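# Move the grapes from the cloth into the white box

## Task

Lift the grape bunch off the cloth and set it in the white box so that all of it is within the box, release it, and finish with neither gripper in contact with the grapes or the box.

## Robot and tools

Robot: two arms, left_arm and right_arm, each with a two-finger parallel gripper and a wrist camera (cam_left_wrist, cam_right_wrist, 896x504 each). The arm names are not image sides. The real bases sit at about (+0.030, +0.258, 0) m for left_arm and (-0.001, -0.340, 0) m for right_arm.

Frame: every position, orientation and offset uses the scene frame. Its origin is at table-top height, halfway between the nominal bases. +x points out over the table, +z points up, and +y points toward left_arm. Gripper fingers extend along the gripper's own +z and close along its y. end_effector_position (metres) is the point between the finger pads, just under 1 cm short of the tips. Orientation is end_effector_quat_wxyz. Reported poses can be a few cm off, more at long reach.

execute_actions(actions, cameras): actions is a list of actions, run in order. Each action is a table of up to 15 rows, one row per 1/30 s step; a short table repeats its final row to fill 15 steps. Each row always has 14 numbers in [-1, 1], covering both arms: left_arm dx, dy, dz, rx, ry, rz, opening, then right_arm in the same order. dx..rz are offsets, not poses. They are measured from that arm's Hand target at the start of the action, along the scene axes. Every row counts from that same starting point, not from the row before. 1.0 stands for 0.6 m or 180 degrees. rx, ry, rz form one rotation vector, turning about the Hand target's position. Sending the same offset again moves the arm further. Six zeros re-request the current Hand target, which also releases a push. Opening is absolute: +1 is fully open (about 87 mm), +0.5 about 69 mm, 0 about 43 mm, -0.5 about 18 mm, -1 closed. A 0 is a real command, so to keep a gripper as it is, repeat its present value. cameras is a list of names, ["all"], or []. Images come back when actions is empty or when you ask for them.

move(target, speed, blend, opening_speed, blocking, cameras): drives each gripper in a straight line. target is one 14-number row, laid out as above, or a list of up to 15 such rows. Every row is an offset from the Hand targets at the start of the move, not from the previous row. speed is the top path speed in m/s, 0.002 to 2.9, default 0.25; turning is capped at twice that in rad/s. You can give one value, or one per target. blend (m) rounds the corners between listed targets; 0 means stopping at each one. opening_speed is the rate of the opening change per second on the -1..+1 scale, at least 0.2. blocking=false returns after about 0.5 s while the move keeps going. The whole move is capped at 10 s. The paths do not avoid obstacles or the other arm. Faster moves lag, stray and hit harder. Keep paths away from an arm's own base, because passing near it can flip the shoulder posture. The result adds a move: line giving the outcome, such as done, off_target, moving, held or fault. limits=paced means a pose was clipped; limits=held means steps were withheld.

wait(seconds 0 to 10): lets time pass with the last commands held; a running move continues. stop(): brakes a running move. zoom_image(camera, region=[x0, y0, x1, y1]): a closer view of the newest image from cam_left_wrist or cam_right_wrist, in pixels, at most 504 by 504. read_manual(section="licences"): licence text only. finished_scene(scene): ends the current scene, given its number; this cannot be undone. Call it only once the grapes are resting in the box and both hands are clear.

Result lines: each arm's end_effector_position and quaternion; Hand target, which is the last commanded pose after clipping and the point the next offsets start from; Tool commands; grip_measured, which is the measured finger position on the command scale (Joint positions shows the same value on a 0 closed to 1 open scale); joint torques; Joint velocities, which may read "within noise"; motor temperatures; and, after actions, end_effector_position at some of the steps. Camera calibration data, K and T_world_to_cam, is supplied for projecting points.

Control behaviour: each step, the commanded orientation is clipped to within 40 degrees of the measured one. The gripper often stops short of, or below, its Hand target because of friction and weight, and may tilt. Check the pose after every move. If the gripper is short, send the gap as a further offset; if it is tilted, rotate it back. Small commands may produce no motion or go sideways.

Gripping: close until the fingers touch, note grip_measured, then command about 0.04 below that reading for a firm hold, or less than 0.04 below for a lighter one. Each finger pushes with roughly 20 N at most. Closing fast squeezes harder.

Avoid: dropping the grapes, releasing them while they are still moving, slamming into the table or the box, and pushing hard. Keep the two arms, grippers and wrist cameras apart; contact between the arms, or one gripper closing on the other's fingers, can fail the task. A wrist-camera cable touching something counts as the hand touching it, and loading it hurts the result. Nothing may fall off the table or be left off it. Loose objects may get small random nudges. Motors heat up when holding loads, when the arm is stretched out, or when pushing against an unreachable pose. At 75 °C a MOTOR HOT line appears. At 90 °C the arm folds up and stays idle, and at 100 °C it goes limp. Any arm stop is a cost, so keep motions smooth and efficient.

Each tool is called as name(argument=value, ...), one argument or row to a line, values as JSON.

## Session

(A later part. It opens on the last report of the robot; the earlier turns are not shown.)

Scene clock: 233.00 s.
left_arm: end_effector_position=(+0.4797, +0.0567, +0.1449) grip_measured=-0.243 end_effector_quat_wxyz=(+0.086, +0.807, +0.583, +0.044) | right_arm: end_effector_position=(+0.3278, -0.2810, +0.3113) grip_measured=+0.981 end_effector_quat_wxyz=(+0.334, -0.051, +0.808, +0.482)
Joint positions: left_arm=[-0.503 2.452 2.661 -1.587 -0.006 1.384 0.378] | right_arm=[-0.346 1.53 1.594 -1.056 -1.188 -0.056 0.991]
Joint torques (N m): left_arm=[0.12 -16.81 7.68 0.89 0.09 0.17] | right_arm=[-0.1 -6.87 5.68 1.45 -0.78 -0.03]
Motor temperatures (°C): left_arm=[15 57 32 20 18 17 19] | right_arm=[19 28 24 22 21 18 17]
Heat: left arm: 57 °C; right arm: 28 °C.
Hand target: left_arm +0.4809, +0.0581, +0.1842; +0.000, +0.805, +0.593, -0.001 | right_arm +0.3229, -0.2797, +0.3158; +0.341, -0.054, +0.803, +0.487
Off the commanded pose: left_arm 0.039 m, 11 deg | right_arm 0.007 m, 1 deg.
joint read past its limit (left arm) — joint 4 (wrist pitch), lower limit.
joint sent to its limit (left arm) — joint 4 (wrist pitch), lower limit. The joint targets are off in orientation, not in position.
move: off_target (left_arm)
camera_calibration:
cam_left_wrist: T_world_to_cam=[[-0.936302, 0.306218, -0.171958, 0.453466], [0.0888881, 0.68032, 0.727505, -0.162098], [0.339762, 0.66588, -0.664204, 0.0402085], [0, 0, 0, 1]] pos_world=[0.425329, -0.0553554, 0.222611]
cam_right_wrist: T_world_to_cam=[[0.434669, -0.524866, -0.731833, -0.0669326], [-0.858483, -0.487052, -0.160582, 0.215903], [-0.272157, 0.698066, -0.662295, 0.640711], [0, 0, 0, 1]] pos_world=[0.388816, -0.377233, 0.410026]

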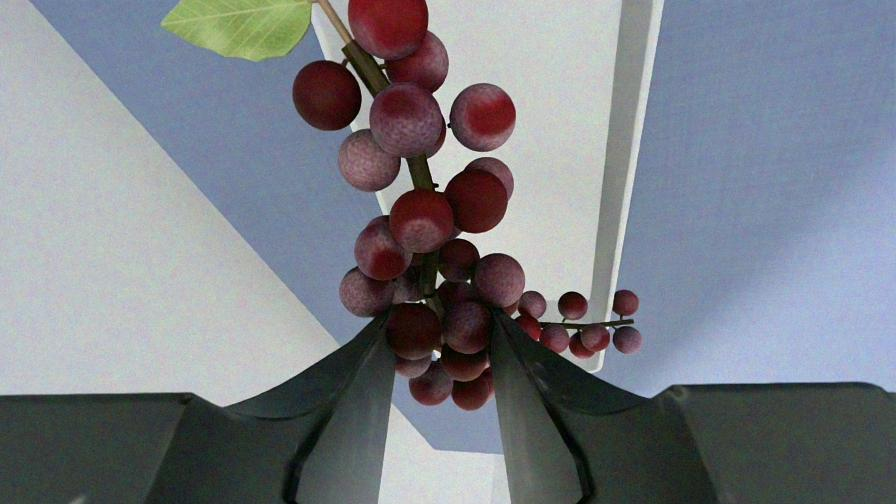

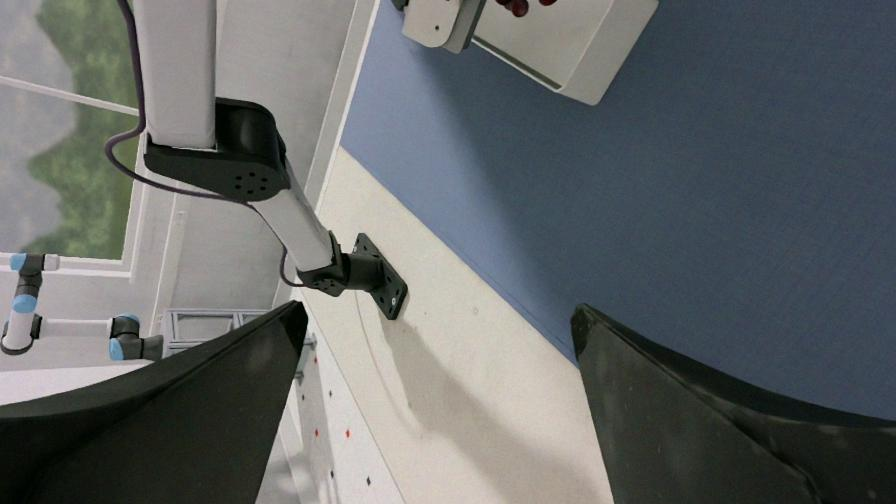

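move(
  target=[0.018,0.05,0.0,0,0,-0.139,-0.4,0,0,0,0,0,0,1],
  cameras=["all"],
  speed=0.1,
)

Scene clock: 283.27 s.
left_arm: end_effector_position=(+0.4926, +0.0829, +0.1497) grip_measured=-0.243 end_effector_quat_wxyz=(+0.054, +0.914, +0.398, +0.051) | right_arm: end_effector_position=(+0.3278, -0.2810, +0.3113) grip_measured=+0.981 end_effector_quat_wxyz=(+0.334, -0.051, +0.808, +0.482)
Joint positions: left_arm=[-0.442 2.385 2.55 -1.587 -0.006 1.877 0.378] | right_arm=[-0.346 1.53 1.594 -1.056 -1.188 -0.056 0.991]
Joint torques (N m): left_arm=[0.66 -16.47 6.11 0.75 0.12 0.19] | right_arm=[-0.05 -6.87 5.64 1.42 -0.74 -0.01]
Motor temperatures (°C): left_arm=[15 76 32 20 18 17 20] | right_arm=[19 28 24 22 21 18 17]
Heat: left arm: 76 °C; right arm: 28 °C. Fold the left arm in close to its base, or ease its load, before you think long.
Hand target: left_arm +0.4917, +0.0881, +0.1842; +0.000, +0.914, +0.405, -0.001 | right_arm +0.3229, -0.2797, +0.3158; +0.341, -0.054, +0.803, +0.487
Off the commanded pose: left_arm 0.035 m, 9 deg | right_arm 0.007 m, 1 deg.
MOTOR HOT: joint 2 (shoulder) of the left arm reports 76 °C; the controller's stop level is 90 °C. To cool a motor, set the load down, stop pushing, or move to a pose that needs little force.
joint read past its limit (left arm) — joint 4 (wrist pitch), lower limit.
joint sent to its limit (left arm) — joint 4 (wrist pitch), lower limit. The joint targets are off in orientation, not in position.
move: off_target (left_arm)
camera_calibration:
cam_left_wrist: T_world_to_cam=[[-0.725121, 0.677634, -0.122522, 0.316181], [0.347195, 0.513417, 0.784767, -0.306519], [0.59469, 0.526512, -0.60756, -0.101005], [0, 0, 0, 1]] pos_world=[0.395758, -0.00370238, 0.217919]
cam_right_wrist: T_world_to_cam=[[0.434669, -0.524866, -0.731833, -0.0669326], [-0.858483, -0.487052, -0.160582, 0.215903], [-0.272157, 0.698066, -0.662295, 0.640711], [0, 0, 0, 1]] pos_world=[0.388816, -0.377233, 0.410026]

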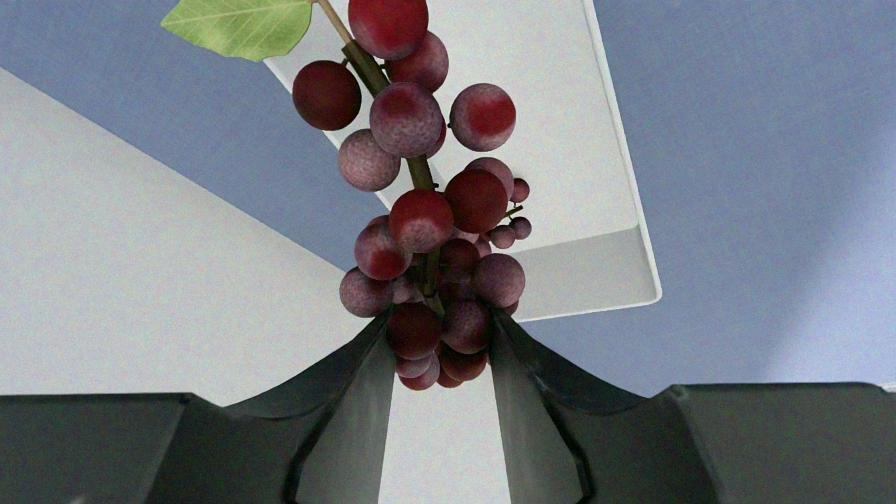

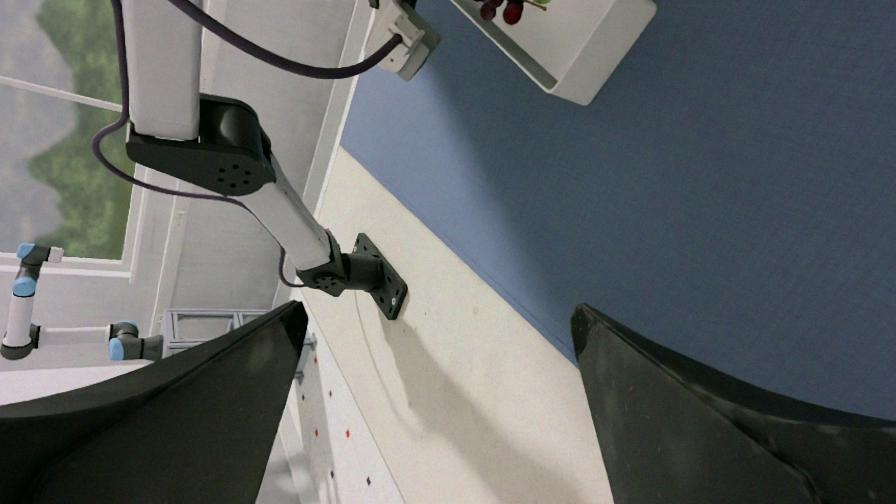

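move(
  target=[0.0,0.0,-0.14,0,0,0,-0.4,0,0,0,0,0,0,1],
  cameras=["all"],
  speed=0.1,
)

Scene clock: 290.50 s.
left_arm: end_effector_position=(+0.4917, +0.0848, +0.1057) grip_measured=-0.243 end_effector_quat_wxyz=(+0.017, +0.916, +0.400, +0.019) | right_arm: end_effector_position=(+0.3278, -0.2810, +0.3113) grip_measured=+0.981 end_effector_quat_wxyz=(+0.334, -0.051, +0.808, +0.482)
Joint positions: left_arm=[-0.439 2.464 2.526 -1.582 -0.006 1.877 0.378] | right_arm=[-0.346 1.53 1.594 -1.056 -1.188 -0.056 0.991]
Joint torques (N m): left_arm=[0.81 -10.51 6.01 0.49 0.26 0.03] | right_arm=[0.02 -6.84 5.57 1.44 -0.76 -0.02]
Motor temperatures (°C): left_arm=[15 76 32 20 18 17 20] | right_arm=[19 28 24 22 21 18 17]
Heat: left arm: 76 °C; right arm: 28 °C. Fold the left arm in close to its base, or ease its load, before you think long.
Hand target: left_arm +0.4918, +0.0880, +0.1002; +0.000, +0.914, +0.405, -0.001 | right_arm +0.3229, -0.2797, +0.3158; +0.341, -0.054, +0.803, +0.487
Off the commanded pose: left_arm 0.006 m, 3 deg | right_arm 0.007 m, 1 deg.
MOTOR HOT: still on. Joint 2 (shoulder) of the left arm reports 76 °C.
joint sent to its limit (left arm) — joint 4 (wrist pitch), lower limit. The joint targets still meet the commanded pose.
move: off_target (left_arm)
camera_calibration:
cam_left_wrist: T_world_to_cam=[[-0.73342, 0.679172, -0.0286243, 0.302824], [0.415567, 0.481288, 0.771794, -0.302269], [0.537958, 0.554154, -0.635228, -0.0996312], [0, 0, 0, 1]] pos_world=[0.401308, -0.00497986, 0.178669]
cam_right_wrist: T_world_to_cam=[[0.434669, -0.524866, -0.731833, -0.0669326], [-0.858483, -0.487052, -0.160582, 0.215903], [-0.272157, 0.698066, -0.662295, 0.640711], [0, 0, 0, 1]] pos_world=[0.388816, -0.377233, 0.410026]

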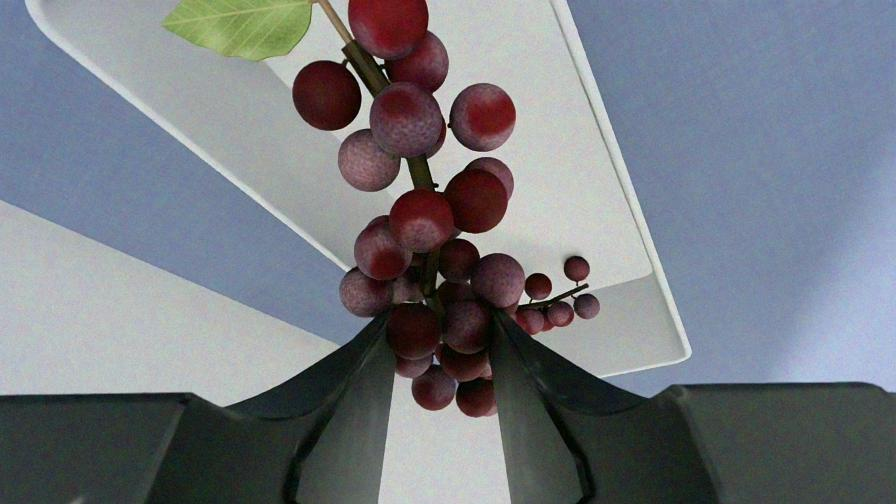

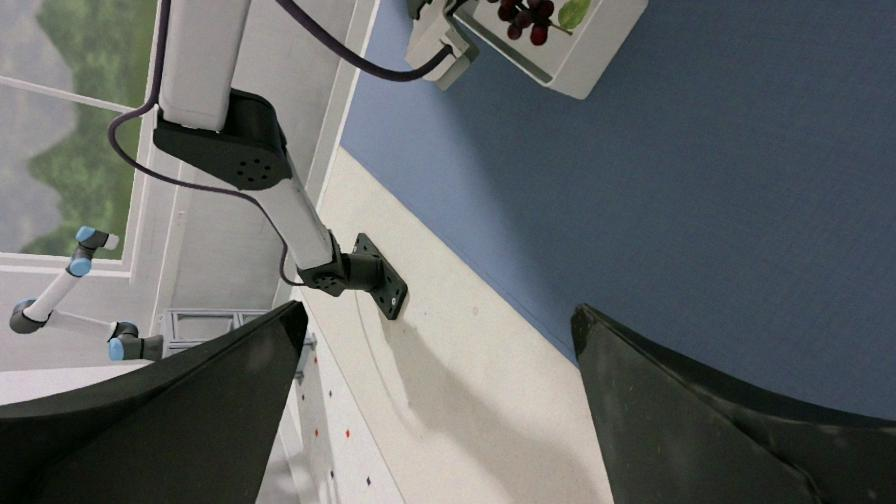

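move(
  target=[-0.017,0.0,-0.07,0,0,0,-0.4,0,0,0,0,0,0,1],
  cameras=["all"],
  speed=0.1,
)

Scene clock: 299.93 s.
left_arm: end_effector_position=(+0.4793, +0.0918, +0.0459) grip_measured=-0.244 end_effector_quat_wxyz=(-0.021, +0.915, +0.403, -0.010) | right_arm: end_effector_position=(+0.3278, -0.2810, +0.3113) grip_measured=+0.981 end_effector_quat_wxyz=(+0.334, -0.051, +0.808, +0.482)
Joint positions: left_arm=[-0.439 2.458 2.277 -1.435 -0.012 1.87 0.378] | right_arm=[-0.346 1.53 1.594 -1.056 -1.188 -0.056 0.991]
Joint torques (N m): left_arm=[0.21 -14.31 4.92 0.58 0.34 -0.03] | right_arm=[-0.02 -6.8 5.63 1.43 -0.74 0.01]
Motor temperatures (°C): left_arm=[15 70 31 20 18 17 20] | right_arm=[19 28 24 23 21 18 17]
Heat: left arm: 70 °C; right arm: 28 °C.
Hand target: left_arm +0.4816, +0.0881, +0.0582; +0.000, +0.914, +0.405, -0.001 | right_arm +0.3229, -0.2797, +0.3158; +0.341, -0.054, +0.803, +0.487
Off the commanded pose: left_arm 0.013 m, 3 deg | right_arm 0.007 m, 1 deg.
MOTOR HOT: cleared for the motors of the left arm.
move: off_target (left_arm)
camera_calibration:
cam_left_wrist: T_world_to_cam=[[-0.736343, 0.673537, 0.0643938, 0.284887], [0.476807, 0.449022, 0.755669, -0.279956], [0.480057, 0.587135, -0.651781, -0.109371], [0, 0, 0, 1]] pos_world=[0.395764, -0.00196002, 0.121923]
cam_right_wrist: T_world_to_cam=[[0.434669, -0.524866, -0.731833, -0.0669326], [-0.858483, -0.487052, -0.160582, 0.215903], [-0.272157, 0.698066, -0.662295, 0.640711], [0, 0, 0, 1]] pos_world=[0.388816, -0.377233, 0.410026]

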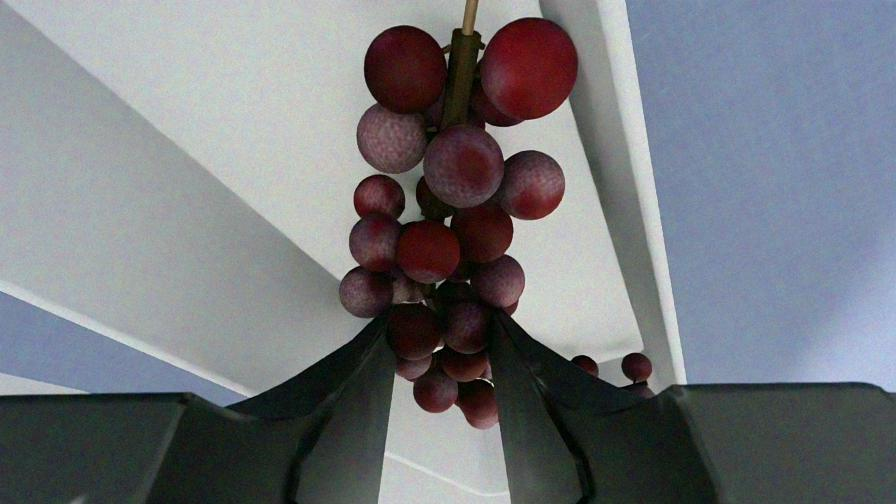

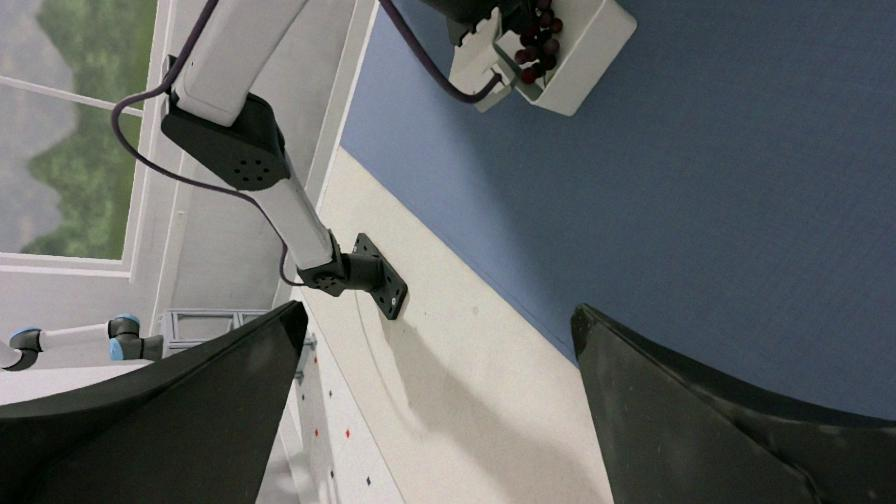

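move(
  target=[0,0,-0.02,0,0,0,0.0,0,0,0,0,0,0,1],
  opening_speed=0.5,
  cameras=["cam_left_wrist"],
)

move(
  target=[0,0,0.15,0,0,0,0.0,0,0,0,0,0,0,1],
  cameras=["all"],
  speed=0.15,
)

Scene clock: 306.20 s.
left_arm: end_effector_position=(+0.4818, +0.0905, +0.0435) grip_measured=+0.000 end_effector_quat_wxyz=(-0.012, +0.915, +0.403, +0.000) | right_arm: end_effector_position=(+0.3278, -0.2810, +0.3113) grip_measured=+0.981 end_effector_quat_wxyz=(+0.334, -0.051, +0.808, +0.482)
Joint positions: left_arm=[-0.44 2.434 2.224 -1.379 -0.015 1.868 0.5] | right_arm=[-0.346 1.53 1.594 -1.056 -1.188 -0.056 0.991]
Joint torques (N m): left_arm=[0.29 -12.66 4.82 0.58 0.37 0] | right_arm=[-0.03 -6.84 5.6 1.43 -0.76 0]
Motor temperatures (°C): left_arm=[15 71 31 20 18 17 20] | right_arm=[19 28 24 23 21 18 17]
Heat: left arm: 71 °C; right arm: 28 °C.
Hand target: left_arm +0.4816, +0.0880, +0.0463; +0.000, +0.914, +0.405, -0.001 | right_arm +0.3229, -0.2797, +0.3158; +0.341, -0.054, +0.803, +0.487
Off the commanded pose: left_arm 0.004 m, 1 deg | right_arm 0.007 m, 1 deg.
move: done
camera_calibration:
cam_left_wrist: T_world_to_cam=[[-0.73834, 0.673233, 0.0401322, 0.289851], [0.457234, 0.455934, 0.763585, -0.270283], [0.495773, 0.582135, -0.644459, -0.118772], [0, 0, 0, 1]] pos_world=[0.396476, -0.00276466, 0.118208]
Images, in order (width x height): cam_left_wrist 896x504.

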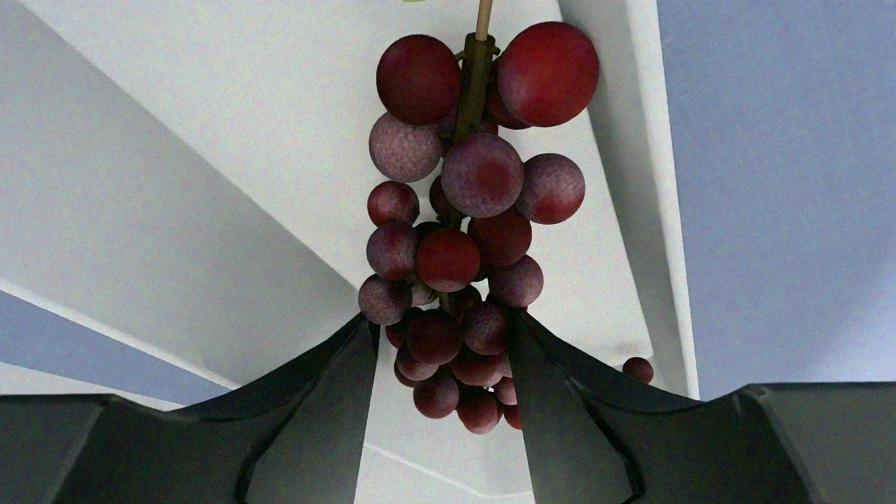

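Scene clock: 307.33 s.
left_arm: end_effector_position=(+0.4814, +0.0907, +0.0993) grip_measured=+0.000 end_effector_quat_wxyz=(-0.001, +0.915, +0.403, +0.009) | right_arm: end_effector_position=(+0.3278, -0.2810, +0.3113) grip_measured=+0.981 end_effector_quat_wxyz=(+0.334, -0.051, +0.808, +0.482)
Joint positions: left_arm=[-0.44 2.433 2.445 -1.571 -0.015 1.868 0.5] | right_arm=[-0.346 1.53 1.594 -1.056 -1.188 -0.056 0.991]
Joint torques (N m): left_arm=[0.12 -16.53 8.29 0.27 0.3 0.08] | right_arm=[-0.08 -6.8 5.68 1.45 -0.74 0]
Motor temperatures (°C): left_arm=[15 71 31 20 18 17 20] | right_arm=[19 28 24 23 21 18 17]
Heat: left arm: 71 °C; right arm: 28 °C.
Hand target: left_arm +0.4816, +0.0880, +0.1361; +0.000, +0.914, +0.405, -0.001 | right_arm +0.3229, -0.2797, +0.3158; +0.341, -0.054, +0.803, +0.487
Off the commanded pose: left_arm 0.037 m, 1 deg | right_arm 0.007 m, 1 deg.
joint sent to its limit (left arm) — joint 4 (wrist pitch), lower limit. The joint targets are off in orientation, not in position.
move: off_target (left_arm)
camera_calibration:
cam_left_wrist: T_world_to_cam=[[-0.739082, 0.67352, 0.0113781, 0.290424], [0.436341, 0.46581, 0.769823, -0.304197], [0.513191, 0.573927, -0.638156, -0.0910167], [0, 0, 0, 1]] pos_world=[0.394089, -0.00167113, 0.172791]
cam_right_wrist: T_world_to_cam=[[0.434669, -0.524866, -0.731833, -0.0669326], [-0.858483, -0.487052, -0.160582, 0.215903], [-0.272157, 0.698066, -0.662295, 0.640711], [0, 0, 0, 1]] pos_world=[0.388816, -0.377233, 0.410026]

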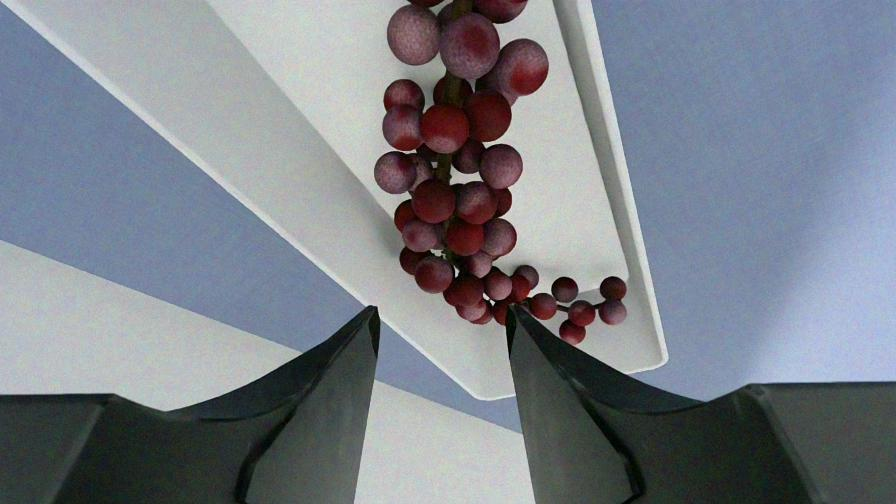

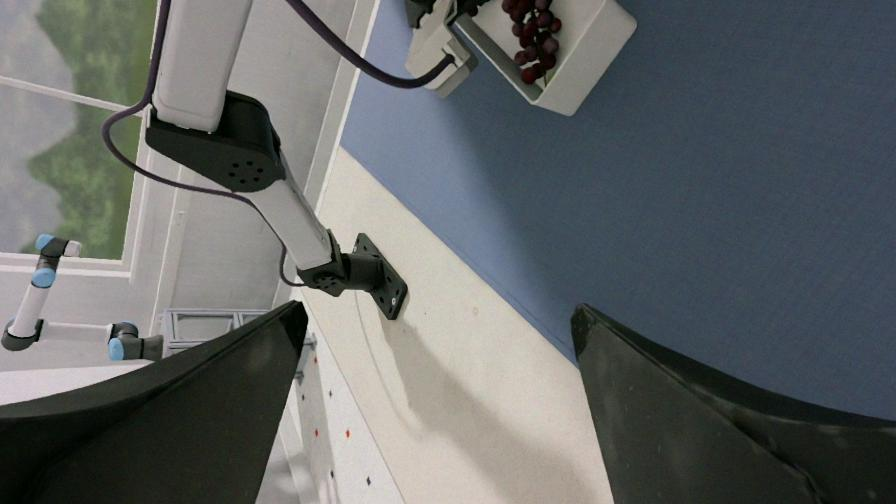

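finished_scene(
  scene=1,
)

The scene is finished: the task was done.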